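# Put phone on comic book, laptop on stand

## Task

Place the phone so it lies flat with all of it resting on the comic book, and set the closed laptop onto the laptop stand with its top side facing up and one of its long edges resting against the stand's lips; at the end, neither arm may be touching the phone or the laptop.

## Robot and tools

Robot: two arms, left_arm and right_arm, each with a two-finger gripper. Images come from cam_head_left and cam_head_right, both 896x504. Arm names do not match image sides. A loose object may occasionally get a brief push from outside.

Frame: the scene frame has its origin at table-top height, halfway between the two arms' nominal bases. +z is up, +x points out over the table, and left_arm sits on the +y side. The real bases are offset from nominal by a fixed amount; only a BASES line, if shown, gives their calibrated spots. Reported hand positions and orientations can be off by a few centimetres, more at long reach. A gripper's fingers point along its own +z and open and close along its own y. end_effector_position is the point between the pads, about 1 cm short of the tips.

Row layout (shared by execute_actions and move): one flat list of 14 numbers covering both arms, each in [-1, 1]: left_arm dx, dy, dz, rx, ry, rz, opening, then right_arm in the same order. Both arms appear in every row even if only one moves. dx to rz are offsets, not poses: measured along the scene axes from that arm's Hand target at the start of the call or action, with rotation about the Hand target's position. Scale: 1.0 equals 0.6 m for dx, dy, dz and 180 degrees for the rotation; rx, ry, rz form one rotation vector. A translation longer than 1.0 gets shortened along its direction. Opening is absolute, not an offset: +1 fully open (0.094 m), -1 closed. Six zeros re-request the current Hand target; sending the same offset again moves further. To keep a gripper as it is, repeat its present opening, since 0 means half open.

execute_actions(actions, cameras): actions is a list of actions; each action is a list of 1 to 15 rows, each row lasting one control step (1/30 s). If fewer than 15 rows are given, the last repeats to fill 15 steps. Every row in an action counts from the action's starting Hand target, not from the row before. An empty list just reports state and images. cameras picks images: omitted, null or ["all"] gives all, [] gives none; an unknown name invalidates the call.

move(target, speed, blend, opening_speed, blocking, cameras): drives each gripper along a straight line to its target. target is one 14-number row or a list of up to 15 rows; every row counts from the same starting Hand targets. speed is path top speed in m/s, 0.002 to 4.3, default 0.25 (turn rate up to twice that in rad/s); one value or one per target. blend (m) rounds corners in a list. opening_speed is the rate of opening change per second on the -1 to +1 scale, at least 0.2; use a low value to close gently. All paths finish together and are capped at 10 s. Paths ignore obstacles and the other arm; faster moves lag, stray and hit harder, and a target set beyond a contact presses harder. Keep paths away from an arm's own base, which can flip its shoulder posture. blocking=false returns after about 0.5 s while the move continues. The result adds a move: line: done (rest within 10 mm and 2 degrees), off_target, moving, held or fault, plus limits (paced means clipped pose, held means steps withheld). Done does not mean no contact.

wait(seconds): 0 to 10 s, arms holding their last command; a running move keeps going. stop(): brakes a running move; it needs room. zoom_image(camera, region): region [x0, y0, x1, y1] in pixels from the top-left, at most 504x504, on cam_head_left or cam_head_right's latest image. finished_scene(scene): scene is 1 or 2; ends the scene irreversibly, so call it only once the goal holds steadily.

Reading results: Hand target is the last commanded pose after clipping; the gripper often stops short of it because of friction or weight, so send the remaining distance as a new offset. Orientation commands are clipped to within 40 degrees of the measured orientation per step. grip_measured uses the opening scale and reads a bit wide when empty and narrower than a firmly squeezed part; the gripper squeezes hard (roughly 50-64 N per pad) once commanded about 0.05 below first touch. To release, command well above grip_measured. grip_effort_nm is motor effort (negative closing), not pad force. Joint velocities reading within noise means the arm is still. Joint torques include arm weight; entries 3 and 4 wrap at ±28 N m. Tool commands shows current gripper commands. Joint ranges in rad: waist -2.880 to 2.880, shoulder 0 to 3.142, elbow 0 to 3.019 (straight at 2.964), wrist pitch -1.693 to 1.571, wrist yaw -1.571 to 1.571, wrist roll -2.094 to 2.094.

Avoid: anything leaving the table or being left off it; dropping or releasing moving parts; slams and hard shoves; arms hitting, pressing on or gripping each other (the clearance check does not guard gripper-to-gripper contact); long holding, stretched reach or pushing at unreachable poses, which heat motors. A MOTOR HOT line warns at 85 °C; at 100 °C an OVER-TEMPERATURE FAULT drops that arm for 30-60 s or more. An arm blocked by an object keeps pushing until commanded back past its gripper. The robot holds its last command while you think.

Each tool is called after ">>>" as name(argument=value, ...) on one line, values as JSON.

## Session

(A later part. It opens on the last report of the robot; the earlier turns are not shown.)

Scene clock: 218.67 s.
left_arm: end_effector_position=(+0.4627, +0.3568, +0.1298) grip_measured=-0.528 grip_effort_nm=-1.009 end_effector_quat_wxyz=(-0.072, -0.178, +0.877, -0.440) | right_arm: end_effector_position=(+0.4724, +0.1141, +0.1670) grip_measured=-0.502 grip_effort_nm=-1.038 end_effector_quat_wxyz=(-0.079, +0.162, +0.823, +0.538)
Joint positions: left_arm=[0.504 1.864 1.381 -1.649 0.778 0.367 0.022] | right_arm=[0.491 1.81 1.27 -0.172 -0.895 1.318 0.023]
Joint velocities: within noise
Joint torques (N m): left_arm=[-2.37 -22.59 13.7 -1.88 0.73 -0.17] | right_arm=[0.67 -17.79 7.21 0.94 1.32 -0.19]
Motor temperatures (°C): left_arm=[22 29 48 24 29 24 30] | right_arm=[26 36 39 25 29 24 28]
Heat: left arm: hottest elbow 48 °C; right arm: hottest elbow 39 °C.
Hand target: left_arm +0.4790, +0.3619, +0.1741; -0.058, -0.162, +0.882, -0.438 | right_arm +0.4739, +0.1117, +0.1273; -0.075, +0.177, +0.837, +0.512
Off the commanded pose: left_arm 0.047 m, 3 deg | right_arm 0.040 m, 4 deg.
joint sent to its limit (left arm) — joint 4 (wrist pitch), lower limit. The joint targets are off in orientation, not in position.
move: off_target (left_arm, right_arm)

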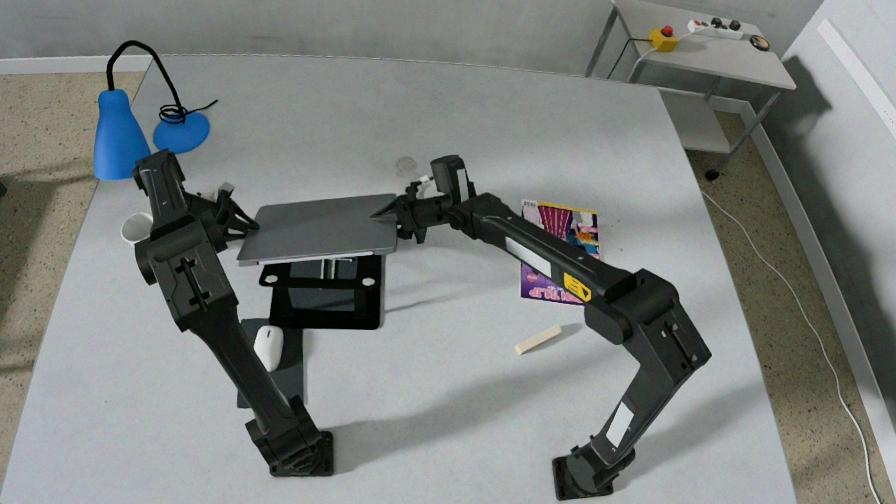

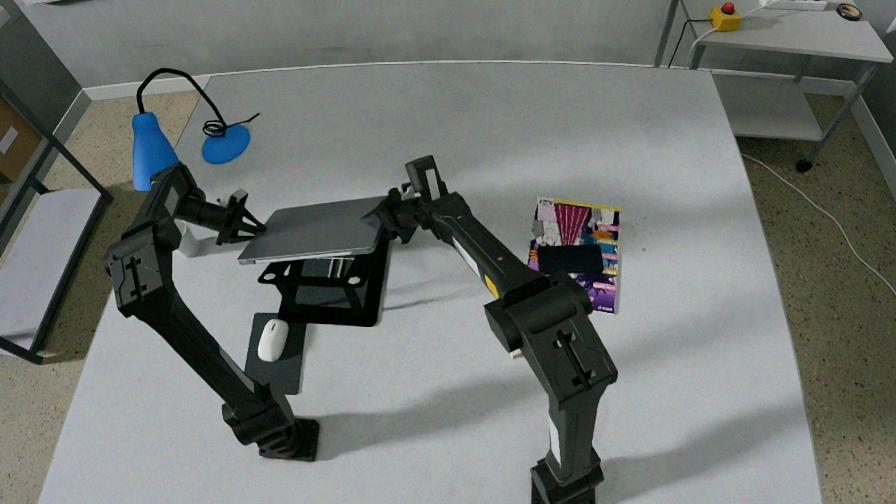

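>>> move(target=[[-0.015,0.0,-0.03,0,0,0,-1,-0.02,0.0,-0.07,0,0,0,-1]], speed=0.05)

>>> zoom_image(camera="cam_head_left", region=[190, 150, 490, 350])

>>> zoom_image(camera="cam_head_right", region=[190, 150, 490, 350])

Scene clock: 225.57 s.
left_arm: end_effector_position=(+0.4613, +0.3582, +0.1134) grip_measured=-0.532 grip_effort_nm=-1.009 end_effector_quat_wxyz=(-0.083, -0.169, +0.878, -0.439) | right_arm: end_effector_position=(+0.4671, +0.1144, +0.1420) grip_measured=-0.503 grip_effort_nm=-1.038 end_effector_quat_wxyz=(-0.071, +0.159, +0.818, +0.548)
Joint positions: left_arm=[0.504 1.899 1.381 -1.644 0.762 0.396 0.022] | right_arm=[0.496 1.834 1.209 -0.045 -0.891 1.339 0.023]
Joint velocities: within noise
Joint torques (N m): left_arm=[-1.44 -23.82 11.18 -1.96 0.95 -0.03] | right_arm=[1.08 -16.38 6.04 0.73 1.42 -0.29]
Motor temperatures (°C): left_arm=[22 30 47 24 29 24 30] | right_arm=[26 36 38 25 30 24 29]
Heat: left arm: hottest elbow 47 °C; right arm: hottest elbow 38 °C.
Hand target: left_arm +0.4700, +0.3619, +0.1561; -0.058, -0.162, +0.882, -0.438 | right_arm +0.4620, +0.1116, +0.0853; -0.075, +0.177, +0.837, +0.512
Off the commanded pose: left_arm 0.044 m, 3 deg | right_arm 0.057 m, 5 deg.
joint sent to its limit (left arm) — joint 4 (wrist pitch), lower limit. The joint targets still meet the commanded pose.
move: off_target (left_arm, right_arm)

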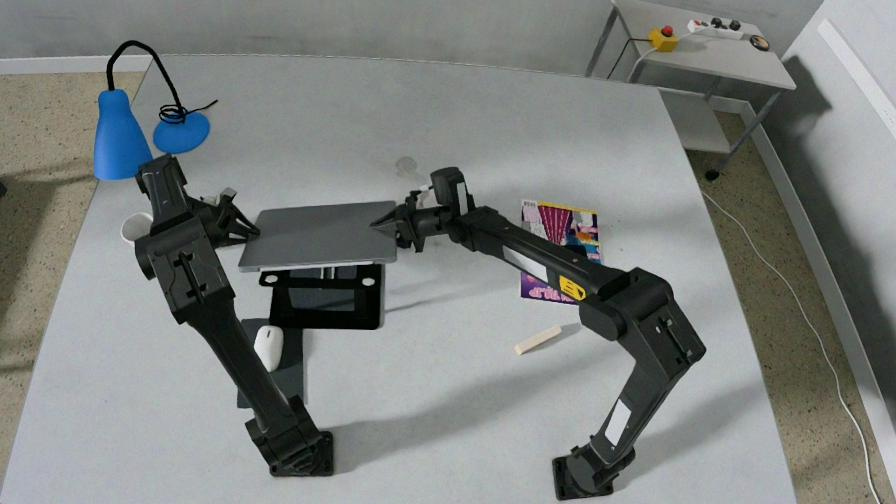

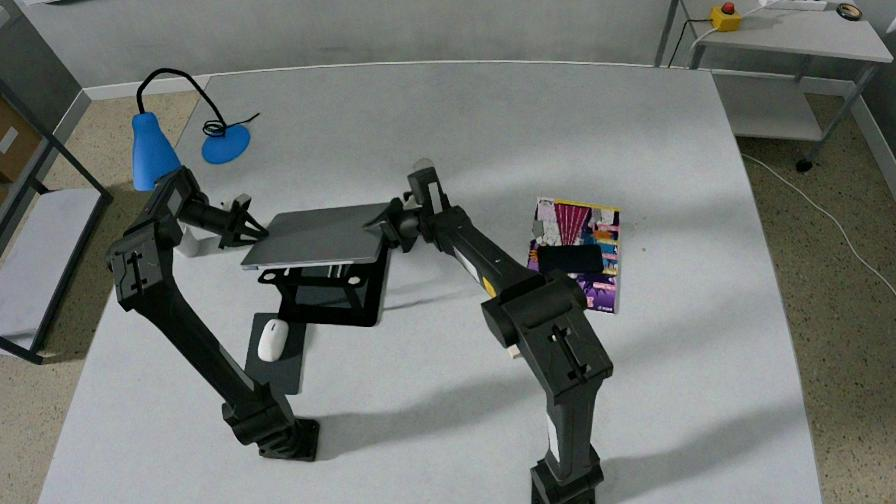

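Scaled by 1.680.

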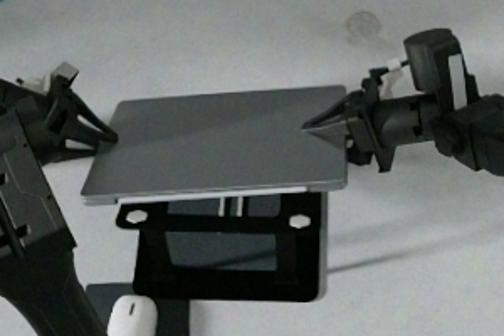

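Scaled by 1.680.

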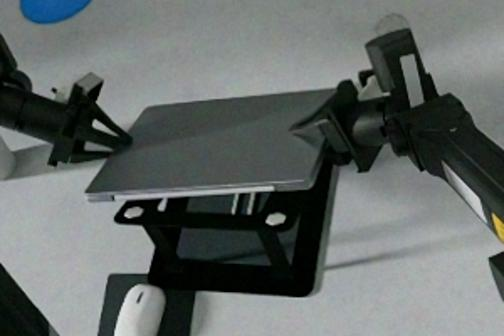

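>>> move(target=[[-0.03,0.0,-0.005,0,0,0,-1,-0.02,0.0,-0.04,0,0,0,-1],[-0.03,0.0,-0.06,0,0,0,-1,-0.02,0.0,-0.06,0,0,0,-1]], speed=0.05)

>>> zoom_image(camera="cam_head_left", region=[190, 150, 490, 350])

>>> zoom_image(camera="cam_head_right", region=[190, 150, 490, 350])

Scene clock: 231.00 s.
left_arm: end_effector_position=(+0.4504, +0.3600, +0.0918) grip_measured=-0.537 grip_effort_nm=-0.999 end_effector_quat_wxyz=(-0.080, -0.168, +0.880, -0.437) | right_arm: end_effector_position=(+0.4593, +0.1158, +0.1153) grip_measured=-0.502 grip_effort_nm=-1.038 end_effector_quat_wxyz=(-0.072, +0.167, +0.814, +0.552)
Joint positions: left_arm=[0.518 1.907 1.33 -1.586 0.752 0.408 0.022] | right_arm=[0.506 1.865 1.156 0.068 -0.882 1.381 0.023]
Joint velocities: within noise
Joint torques (N m): left_arm=[-0.38 -22.24 8.57 -1.73 0.96 0.16] | right_arm=[1.03 -15.27 5.33 0.55 1.32 -0.55]
Motor temperatures (°C): left_arm=[22 30 46 24 29 24 30] | right_arm=[26 37 38 25 30 24 29]
Heat: left arm: hottest elbow 46 °C; right arm: hottest elbow 38 °C.
Hand target: left_arm +0.4519, +0.3620, +0.1201; -0.058, -0.162, +0.882, -0.438 | right_arm +0.4500, +0.1117, +0.0493; -0.075, +0.177, +0.837, +0.512
Off the commanded pose: left_arm 0.028 m, 3 deg | right_arm 0.067 m, 6 deg.
move: off_target (left_arm, right_arm)

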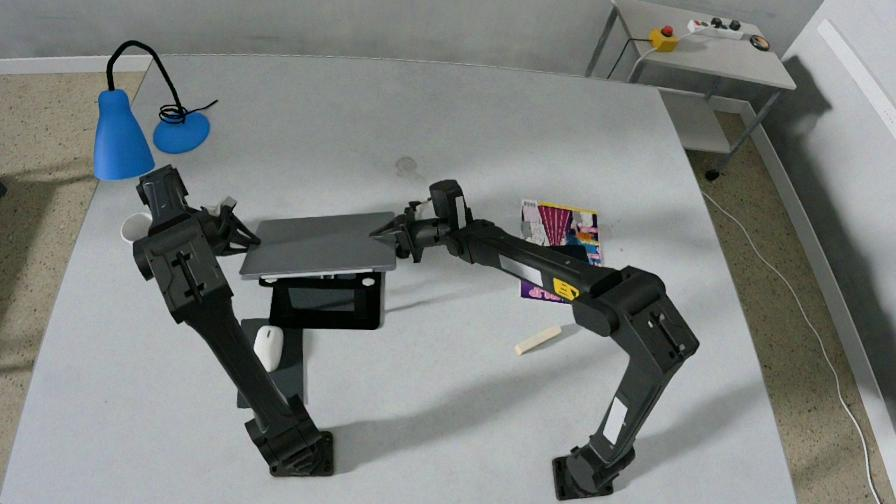

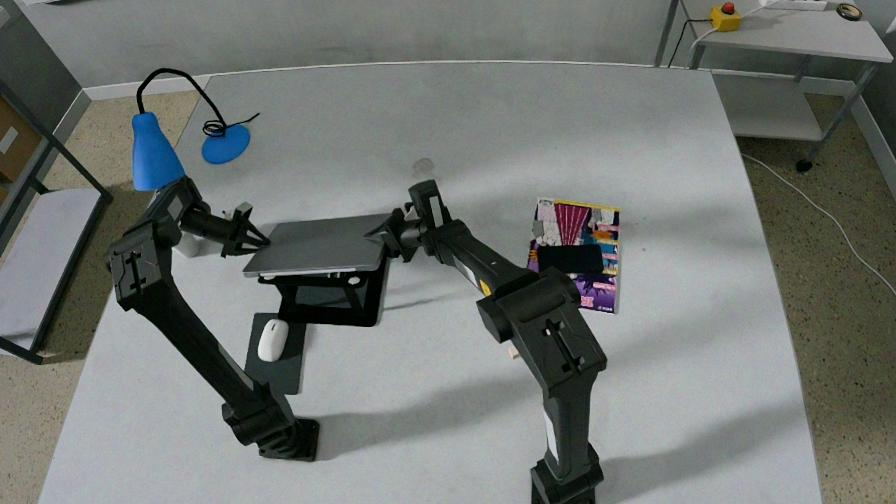

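Scaled by 1.680.

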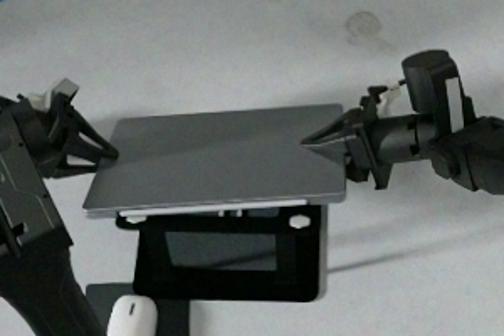

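Scaled by 1.680.

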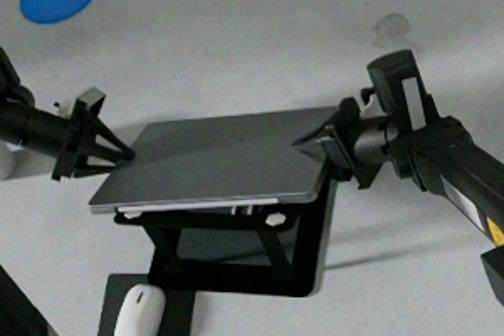

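>>> move(target=[[-0.005,-0.0,-0.045,0,0,0,-1,0.0,0.0,-0.05,0,0,0,-1]], speed=0.05)

>>> zoom_image(camera="cam_head_left", region=[190, 150, 490, 350])

>>> zoom_image(camera="cam_head_right", region=[190, 150, 490, 350])

Scene clock: 235.33 s.
left_arm: end_effector_position=(+0.4522, +0.3612, +0.0830) grip_measured=-0.547 grip_effort_nm=-1.004 end_effector_quat_wxyz=(-0.071, -0.178, +0.879, -0.436) | right_arm: end_effector_position=(+0.4622, +0.1179, +0.1000) grip_measured=-0.502 grip_effort_nm=-1.038 end_effector_quat_wxyz=(-0.072, +0.170, +0.808, +0.560)
Joint positions: left_arm=[0.521 1.91 1.313 -1.54 0.763 0.383 0.021] | right_arm=[0.506 1.902 1.147 0.145 -0.886 1.409 0.023]
Joint velocities: within noise
Joint torques (N m): left_arm=[-1.26 -19.6 6.74 -1.11 0.47 0.53] | right_arm=[1.03 -14.21 4.66 0.34 1.36 -0.79]
Motor temperatures (°C): left_arm=[22 30 45 24 29 24 30] | right_arm=[26 36 38 25 30 24 29]
Heat: left arm: hottest elbow 45 °C; right arm: hottest elbow 38 °C.
Hand target: left_arm +0.4489, +0.3619, +0.0931; -0.058, -0.162, +0.882, -0.438 | right_arm +0.4500, +0.1117, +0.0193; -0.075, +0.177, +0.837, +0.512
Off the commanded pose: left_arm 0.011 m, 2 deg | right_arm 0.082 m, 7 deg.
move: off_target (left_arm, right_arm)

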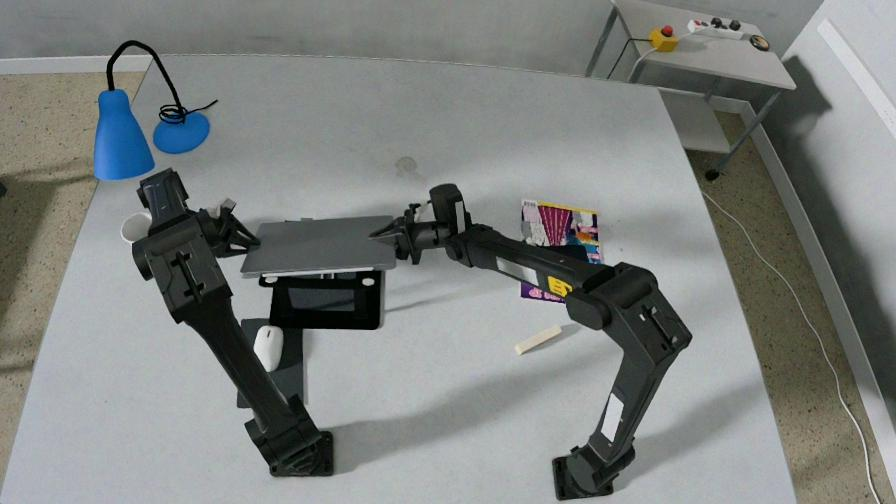

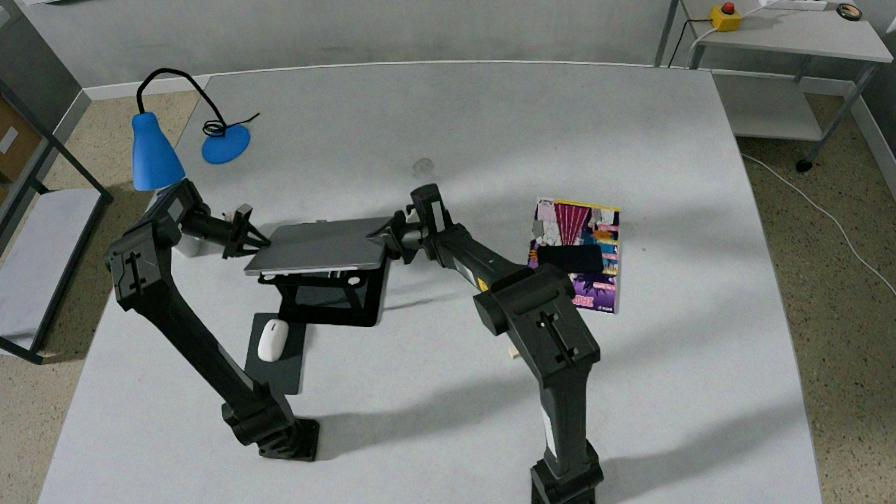

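Scaled by 1.680.

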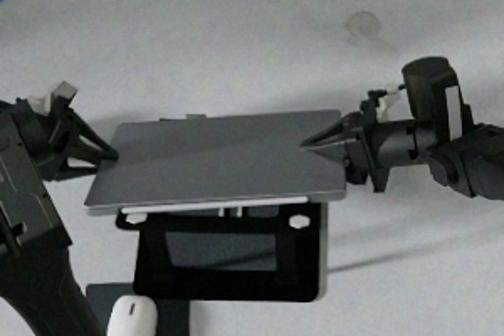

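Scaled by 1.680.

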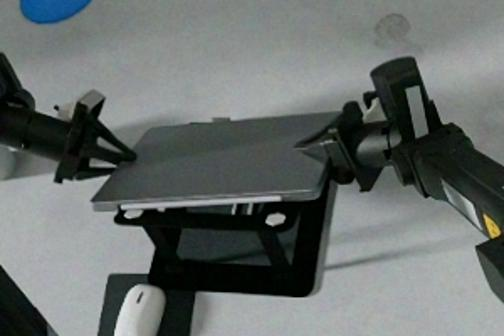

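>>> move(target=[[0,0,0,0,0,0,-1,0.0,0.0,0.11,0,0,0,-1],[0,0,0,0,0,0,-0.3,0.0,0.0,0.11,0,0,0,-1]], speed=0.05, opening_speed=0.25)

>>> zoom_image(camera="cam_head_left", region=[190, 150, 490, 350])

>>> zoom_image(camera="cam_head_right", region=[190, 150, 490, 350])

Scene clock: 243.73 s.
left_arm: end_effector_position=(+0.4513, +0.3599, +0.0814) grip_measured=-0.303 grip_effort_nm=0.125 end_effector_quat_wxyz=(-0.065, -0.165, +0.880, -0.440) | right_arm: end_effector_position=(+0.4571, +0.1142, +0.1111) grip_measured=-0.499 grip_effort_nm=-1.033 end_effector_quat_wxyz=(-0.082, +0.187, +0.817, +0.539)
Joint positions: left_arm=[0.521 1.913 1.308 -1.539 0.768 0.415 0.033] | right_arm=[0.508 1.86 1.157 0.029 -0.865 1.401 0.024]
Joint velocities: within noise
Joint torques (N m): left_arm=[-1.32 -19.84 7.16 -1.29 0.23 0.15] | right_arm=[0.97 -19.49 7.15 -0.58 0.79 -0.67]
Motor temperatures (°C): left_arm=[22 30 43 24 28 24 30] | right_arm=[26 36 38 25 30 24 29]
Heat: left arm: hottest elbow 43 °C; right arm: hottest elbow 38 °C.
Hand target: left_arm +0.4488, +0.3619, +0.0930; -0.058, -0.162, +0.882, -0.438 | right_arm +0.4498, +0.1118, +0.0853; -0.075, +0.177, +0.837, +0.512
Off the commanded pose: left_arm 0.012 m, 1 deg | right_arm 0.027 m, 4 deg.
move: off_target (left_arm, right_arm); target 2's new opening was sent with left_arm's hand 0.012 m and 2 deg from that target

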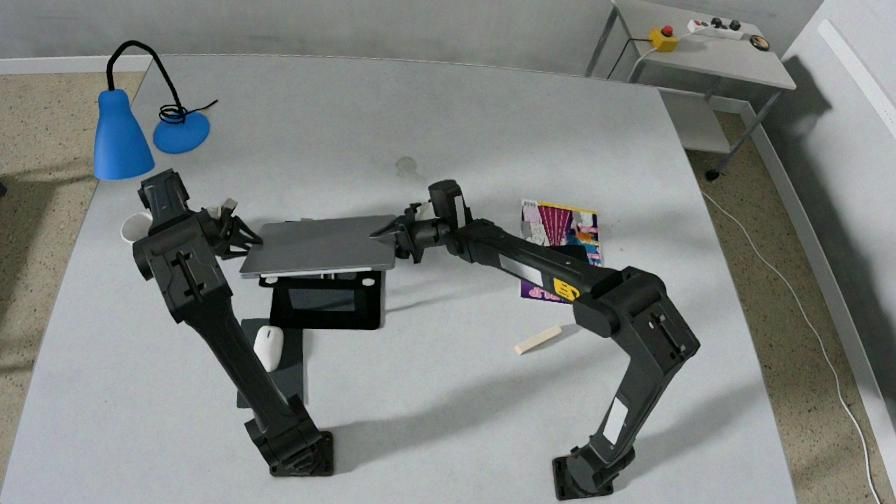

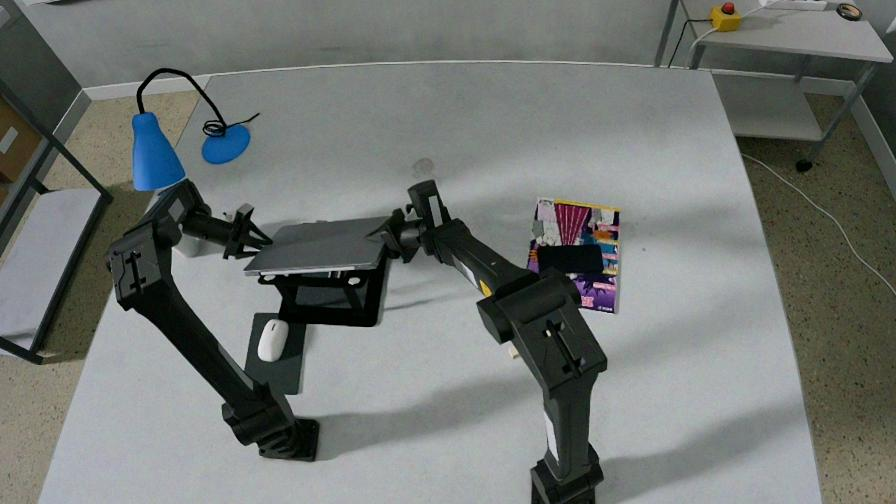

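Scaled by 1.680.

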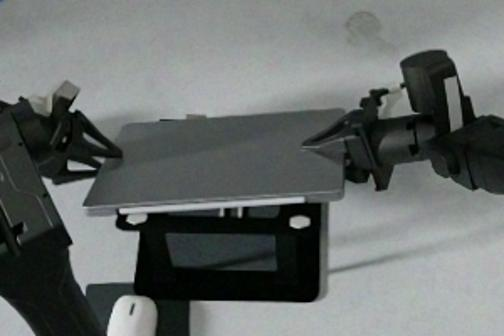

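Scaled by 1.680.

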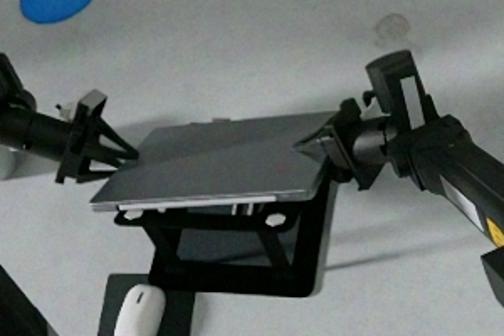

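>>> move(target=[[0,0,0,0,0,0,-0.3,0.0,0.0,-0.07,0,0,0,-1]], speed=0.05)

>>> zoom_image(camera="cam_head_left", region=[190, 150, 490, 350])

>>> zoom_image(camera="cam_head_right", region=[190, 150, 490, 350])

Scene clock: 246.70 s.
left_arm: end_effector_position=(+0.4513, +0.3599, +0.0815) grip_measured=-0.302 grip_effort_nm=0.129 end_effector_quat_wxyz=(-0.065, -0.165, +0.880, -0.440) | right_arm: end_effector_position=(+0.4643, +0.1170, +0.1057) grip_measured=-0.508 grip_effort_nm=-1.038 end_effector_quat_wxyz=(-0.069, +0.183, +0.813, +0.549)
Joint positions: left_arm=[0.521 1.913 1.308 -1.54 0.768 0.415 0.033] | right_arm=[0.508 1.883 1.157 0.092 -0.856 1.41 0.023]
Joint velocities: within noise
Joint torques (N m): left_arm=[-1.26 -20.25 7.23 -1.14 0.29 0.1] | right_arm=[0.85 -15.85 5.09 0.47 0.45 -0.77]
Motor temperatures (°C): left_arm=[22 30 42 24 28 24 29] | right_arm=[26 36 37 25 29 24 29]
Heat: left arm: hottest elbow 42 °C; right arm: hottest elbow 37 °C.
Hand target: left_arm +0.4488, +0.3619, +0.0930; -0.058, -0.162, +0.882, -0.438 | right_arm +0.4499, +0.1118, +0.0433; -0.075, +0.177, +0.837, +0.512
Off the commanded pose: left_arm 0.012 m, 1 deg | right_arm 0.064 m, 5 deg.
move: off_target (left_arm, right_arm)

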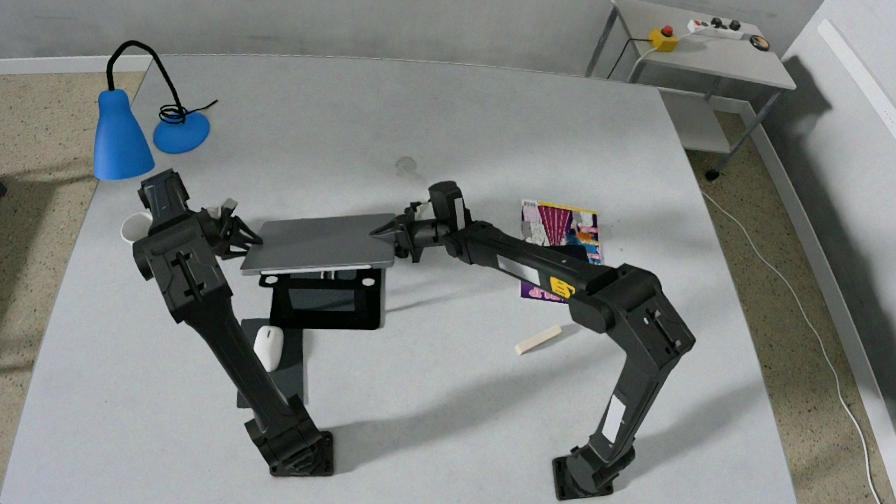

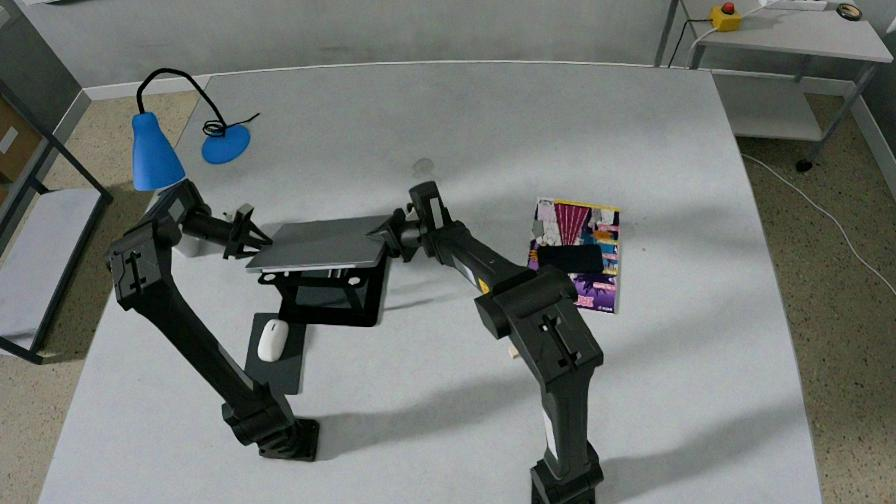

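Scaled by 1.680.

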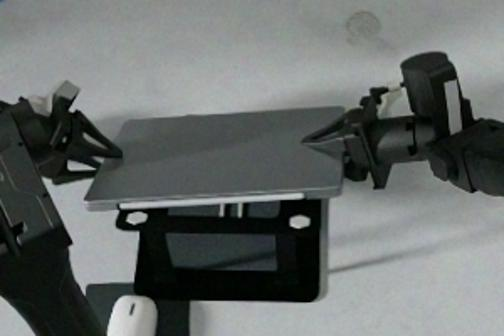

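Scaled by 1.680.

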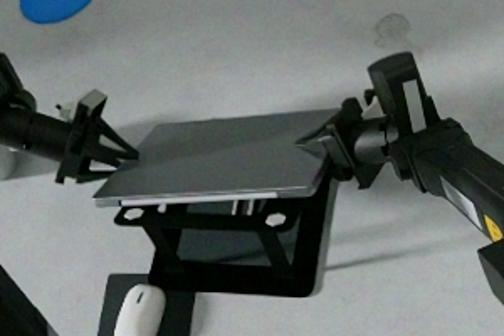

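>>> move(target=[[0,0,0,0,0,0,-0.3,0.0,0.0,0.13,0,0,0,-1],[0,-0.04,0,0,0,0,-0.3,0.0,-0.06,0.14,0,0,0,-1],[0,-0.04,0,0,0,0,-0.3,0.0,-0.06,0.03,0,0,0,-1]], speed=0.05)

>>> zoom_image(camera="cam_head_left", region=[190, 150, 490, 350])

>>> zoom_image(camera="cam_head_right", region=[190, 150, 490, 350])

Scene clock: 255.83 s.
left_arm: end_effector_position=(+0.4479, +0.3436, +0.0839) grip_measured=-0.302 grip_effort_nm=0.129 end_effector_quat_wxyz=(-0.066, -0.167, +0.879, -0.442) | right_arm: end_effector_position=(+0.4605, +0.0905, +0.1147) grip_measured=-0.528 grip_effort_nm=-1.038 end_effector_quat_wxyz=(-0.076, +0.189, +0.816, +0.541)
Joint positions: left_arm=[0.497 1.883 1.268 -1.512 0.785 0.384 0.033] | right_arm=[0.468 1.834 1.13 0.012 -0.887 1.367 0.022]
Joint velocities: within noise
Joint torques (N m): left_arm=[-2.78 -19.55 6.5 -0.25 0.48 -0.06] | right_arm=[-0.44 -16.32 4.7 0.81 0.07 -0.94]
Motor temperatures (°C): left_arm=[22 30 41 24 28 24 29] | right_arm=[26 36 37 25 28 25 29]
Heat: left arm: hottest elbow 41 °C; right arm: hottest elbow 37 °C.
Hand target: left_arm +0.4489, +0.3380, +0.0932; -0.058, -0.162, +0.882, -0.438 | right_arm +0.4500, +0.0757, +0.0615; -0.075, +0.177, +0.837, +0.512
Off the commanded pose: left_arm 0.011 m, 1 deg | right_arm 0.056 m, 4 deg.
move: off_target (left_arm, right_arm)

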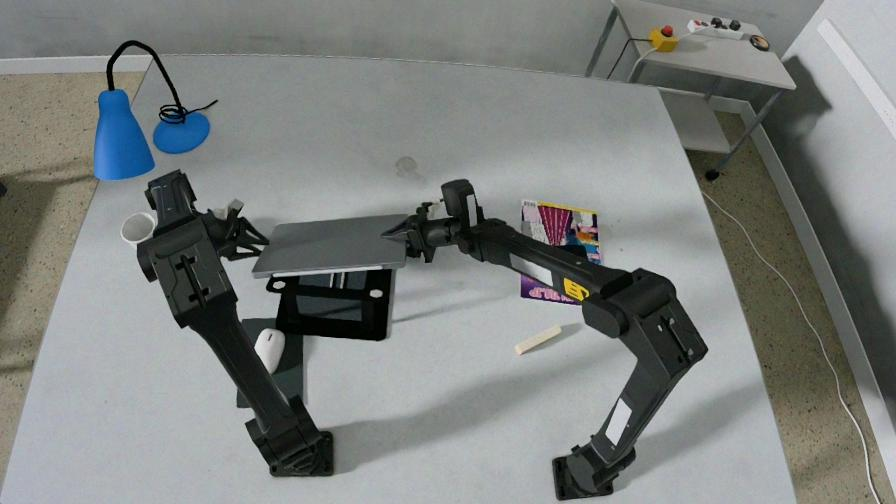

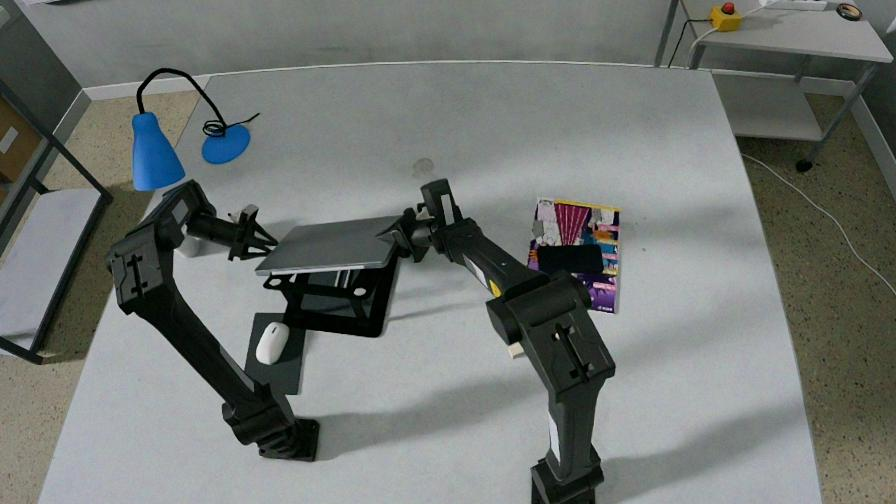

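Scaled by 1.680.

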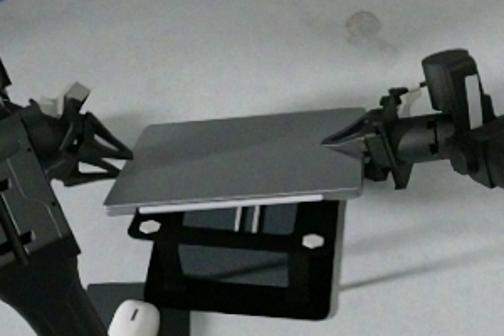

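Scaled by 1.680.

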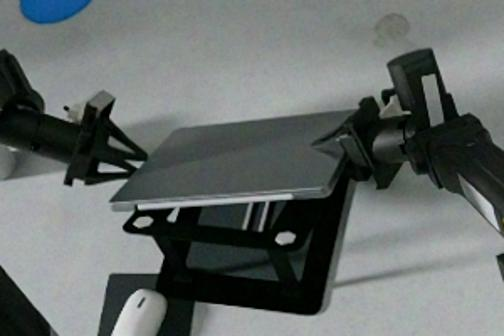

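>>> move(target=[[0,0,0,0,0,0,-0.3,0.0,0.01,0.075,0,0,0,-1],[0,0,0,0,0,0,-0.3,0.0,0.01,0.075,0,0,0,-0.3],[0,0,0,0,0,0,-0.3,0.0,-0.05,0.08,0,0,0,-0.3]], speed=0.05, opening_speed=0.25)

>>> zoom_image(camera="cam_head_left", region=[190, 150, 490, 350])

>>> zoom_image(camera="cam_head_right", region=[190, 150, 490, 350])

Scene clock: 269.10 s.
left_arm: end_effector_position=(+0.4480, +0.3436, +0.0838) grip_measured=-0.302 grip_effort_nm=0.129 end_effector_quat_wxyz=(-0.066, -0.168, +0.879, -0.442) | right_arm: end_effector_position=(+0.4418, +0.0543, +0.0894) grip_measured=-0.300 grip_effort_nm=0.017 end_effector_quat_wxyz=(-0.093, +0.182, +0.841, +0.501)
Joint positions: left_arm=[0.497 1.883 1.268 -1.512 0.785 0.384 0.033] | right_arm=[0.424 1.814 1.093 -0.168 -0.905 1.198 0.033]
Joint velocities: within noise
Joint torques (N m): left_arm=[-2.2 -19.6 6.39 -0.24 0.51 -0.02] | right_arm=[-0.91 -22.48 7.39 1.01 -0.44 0.01]
Motor temperatures (°C): left_arm=[22 31 39 24 28 24 29] | right_arm=[26 37 37 25 28 25 29]
Heat: left arm: hottest elbow 39 °C; right arm: hottest shoulder 37 °C.
Hand target: left_arm +0.4490, +0.3380, +0.0931; -0.058, -0.162, +0.882, -0.438 | right_arm +0.4500, +0.0457, +0.1093; -0.075, +0.177, +0.837, +0.512
Off the commanded pose: left_arm 0.011 m, 1 deg | right_arm 0.023 m, 3 deg.
move: off_target (left_arm, right_arm); target 2's new opening was sent with right_arm's hand 0.012 m and 4 deg from that target

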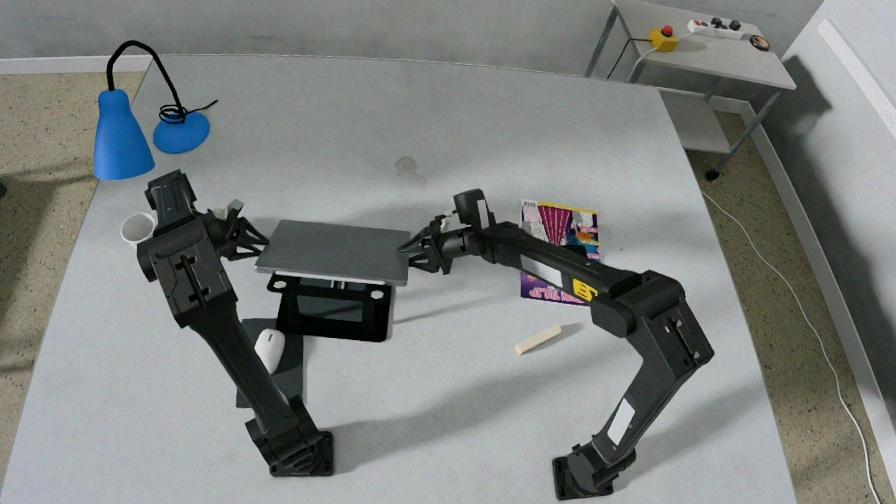

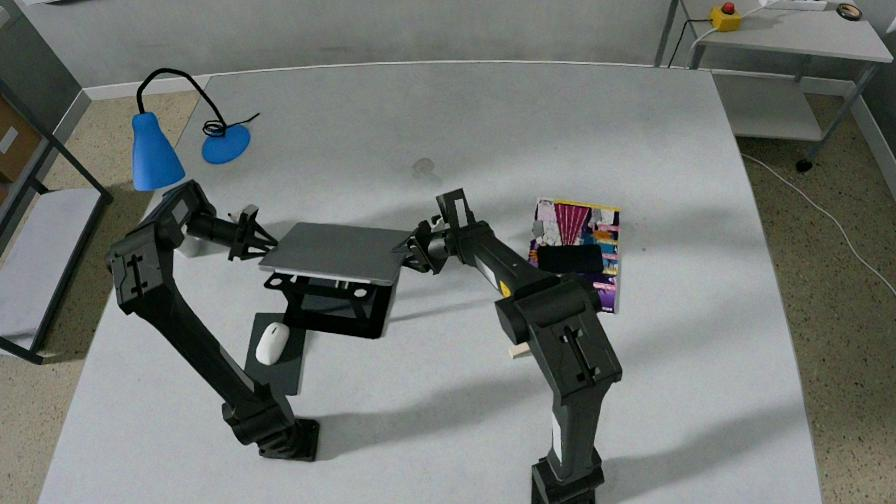

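Scaled by 1.680.

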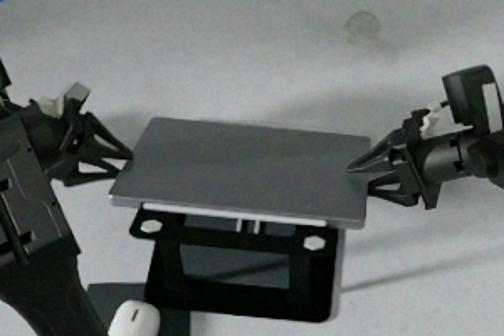

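Scaled by 1.680.

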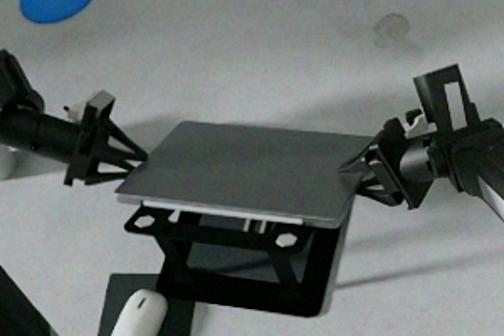

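>>> move(target=[[0,0.0,-0.01,0,0,0,0.0,0.0,0.0,-0.02,0,0,0,-0.1],[0,0.12,0.02,0,0,0,0.0,0.0,-0.13,0.02,0,0,0,-0.1]], speed=0.06, opening_speed=0.4)

>>> zoom_image(camera="cam_head_left", region=[250, 200, 430, 310])

>>> zoom_image(camera="cam_head_right", region=[250, 200, 430, 310])

Scene clock: 276.83 s.
left_arm: end_effector_position=(+0.4369, +0.3951, +0.0973) grip_measured=-0.002 grip_effort_nm=0.129 end_effector_quat_wxyz=(-0.072, -0.166, +0.878, -0.443) | right_arm: end_effector_position=(+0.4531, -0.0258, +0.1198) grip_measured=-0.101 grip_effort_nm=0.066 end_effector_quat_wxyz=(-0.076, +0.174, +0.837, +0.513)
Joint positions: left_arm=[0.597 1.927 1.367 -1.66 0.723 0.504 0.047] | right_arm=[0.267 1.728 1.077 -0.363 -0.994 0.99 0.042]
Joint velocities: within noise
Joint torques (N m): left_arm=[-1.03 -17.9 12.37 -1.37 0.23 0.19] | right_arm=[-0.26 -19.72 6.79 0.65 -0.48 0.01]
Motor temperatures (°C): left_arm=[22 31 38 24 28 24 29] | right_arm=[26 37 37 25 27 25 28]
Heat: left arm: hottest elbow 38 °C; right arm: hottest shoulder 37 °C.
Hand target: left_arm +0.4489, +0.4099, +0.1051; -0.058, -0.162, +0.882, -0.438 | right_arm +0.4500, -0.0322, +0.1213; -0.075, +0.177, +0.837, +0.512
Off the commanded pose: left_arm 0.021 m, 2 deg | right_arm 0.007 m, 0 deg.
move: off_target (left_arm)

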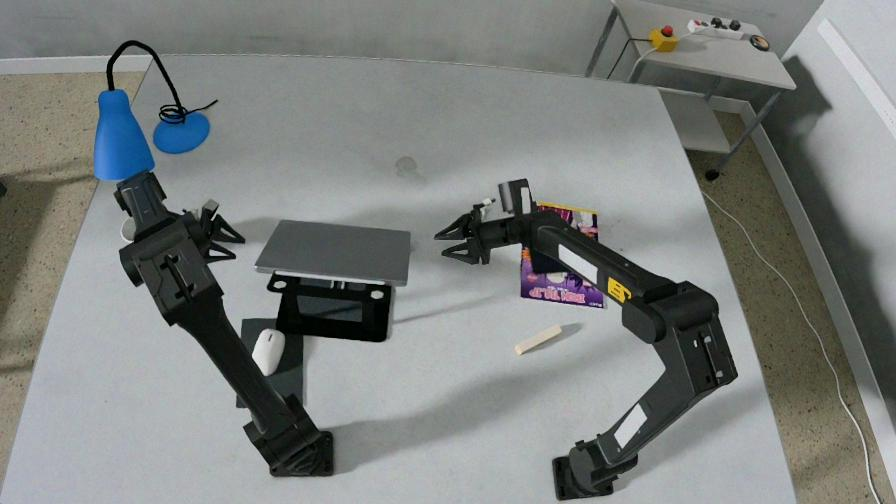

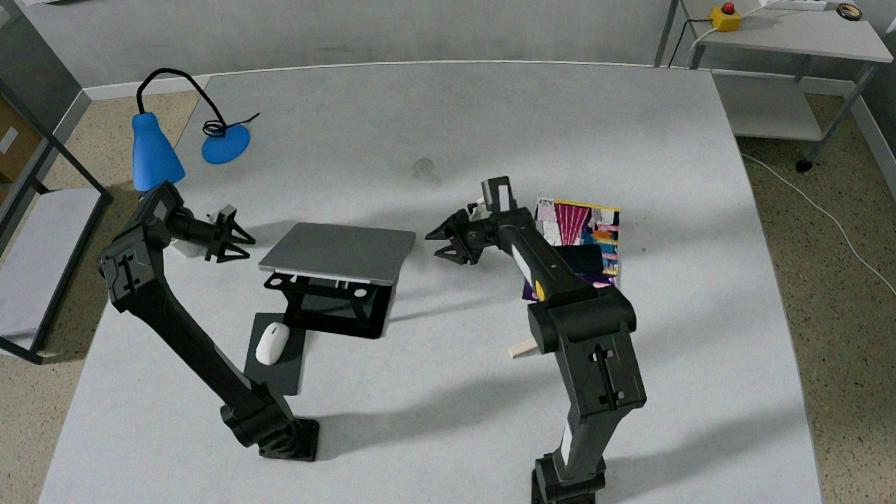

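Scaled by 2.800.

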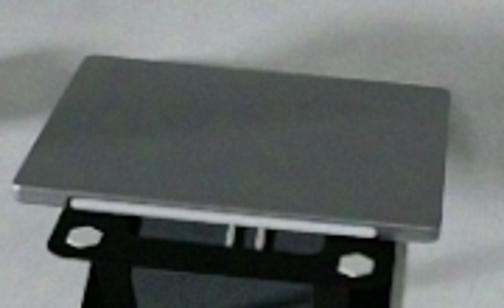

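Scaled by 2.800.

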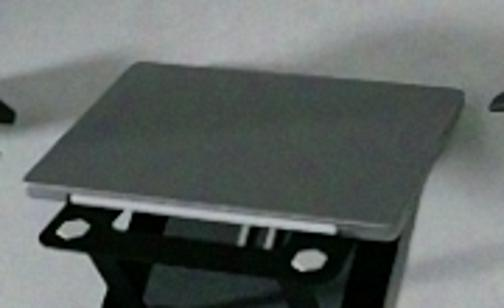

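>>> move(target=[[-0.05,0.03,0.2,0,0,0,0.0,-0.25,-0.1,0.25,0,0,0,-0.1]], speed=0.25)

>>> zoom_image(camera="cam_head_left", region=[480, 180, 640, 320])

>>> zoom_image(camera="cam_head_left", region=[250, 200, 430, 310])

Scene clock: 289.37 s.
left_arm: end_effector_position=(+0.4175, +0.4194, +0.2089) grip_measured=-0.002 grip_effort_nm=0.129 end_effector_quat_wxyz=(+0.028, -0.205, +0.899, -0.385) | right_arm: end_effector_position=(+0.3003, -0.0872, +0.2777) grip_measured=-0.101 grip_effort_nm=0.056 end_effector_quat_wxyz=(-0.071, +0.169, +0.837, +0.515)
Joint positions: left_arm=[0.669 1.645 1.367 -1.67 0.715 0.391 0.047] | right_arm=[0.211 1.122 0.913 -0.872 -1.023 0.893 0.042]
Joint velocities: within noise
Joint torques (N m): left_arm=[-1.08 -17.67 11.75 -0.8 0.43 -0.03] | right_arm=[-0.44 -8.47 8.59 0.39 -0.49 -0.03]
Motor temperatures (°C): left_arm=[22 30 38 24 28 24 28] | right_arm=[26 37 37 25 27 24 28]
Heat: left arm: hottest elbow 38 °C; right arm: hottest shoulder 37 °C.
Hand target: left_arm +0.4189, +0.4279, +0.2251; -0.058, -0.162, +0.882, -0.438 | right_arm +0.3000, -0.0922, +0.2714; -0.075, +0.177, +0.837, +0.512
Off the commanded pose: left_arm 0.018 m, 13 deg | right_arm 0.008 m, 1 deg.
joint sent to its limit (left arm) — joint 4 (wrist pitch), lower limit. The joint targets are off in orientation, not in position.
move: off_target (left_arm)

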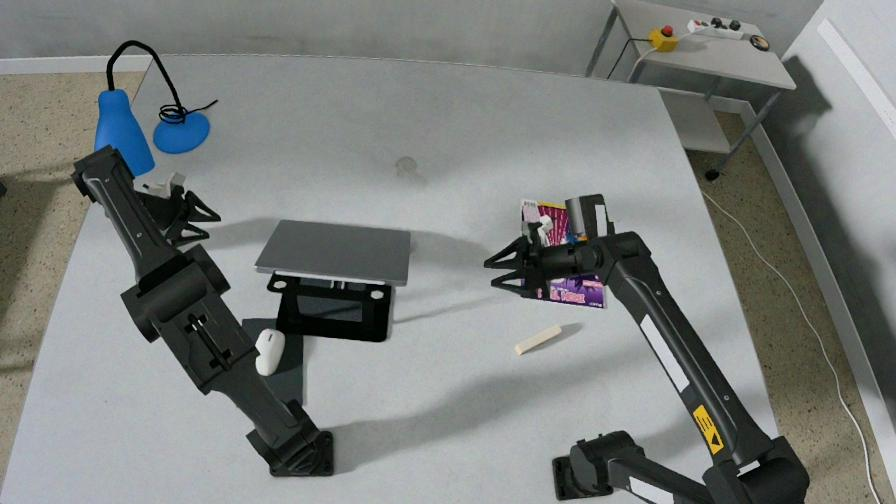

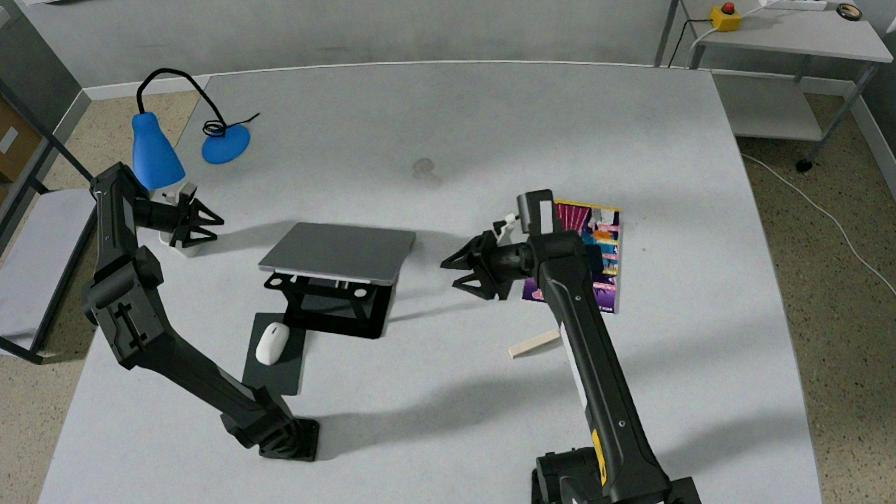

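Scaled by 3.150.

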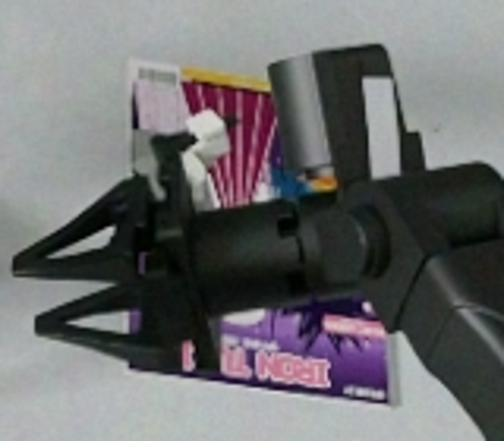

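Scaled by 2.800.

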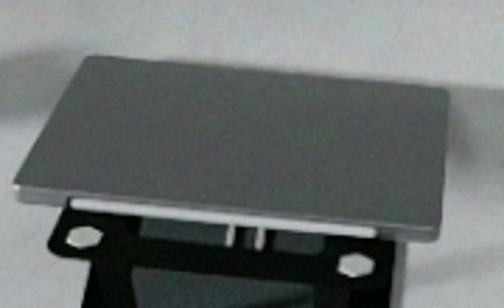

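>>> finished_scene(scene=2)

The scene is finished: the task was done.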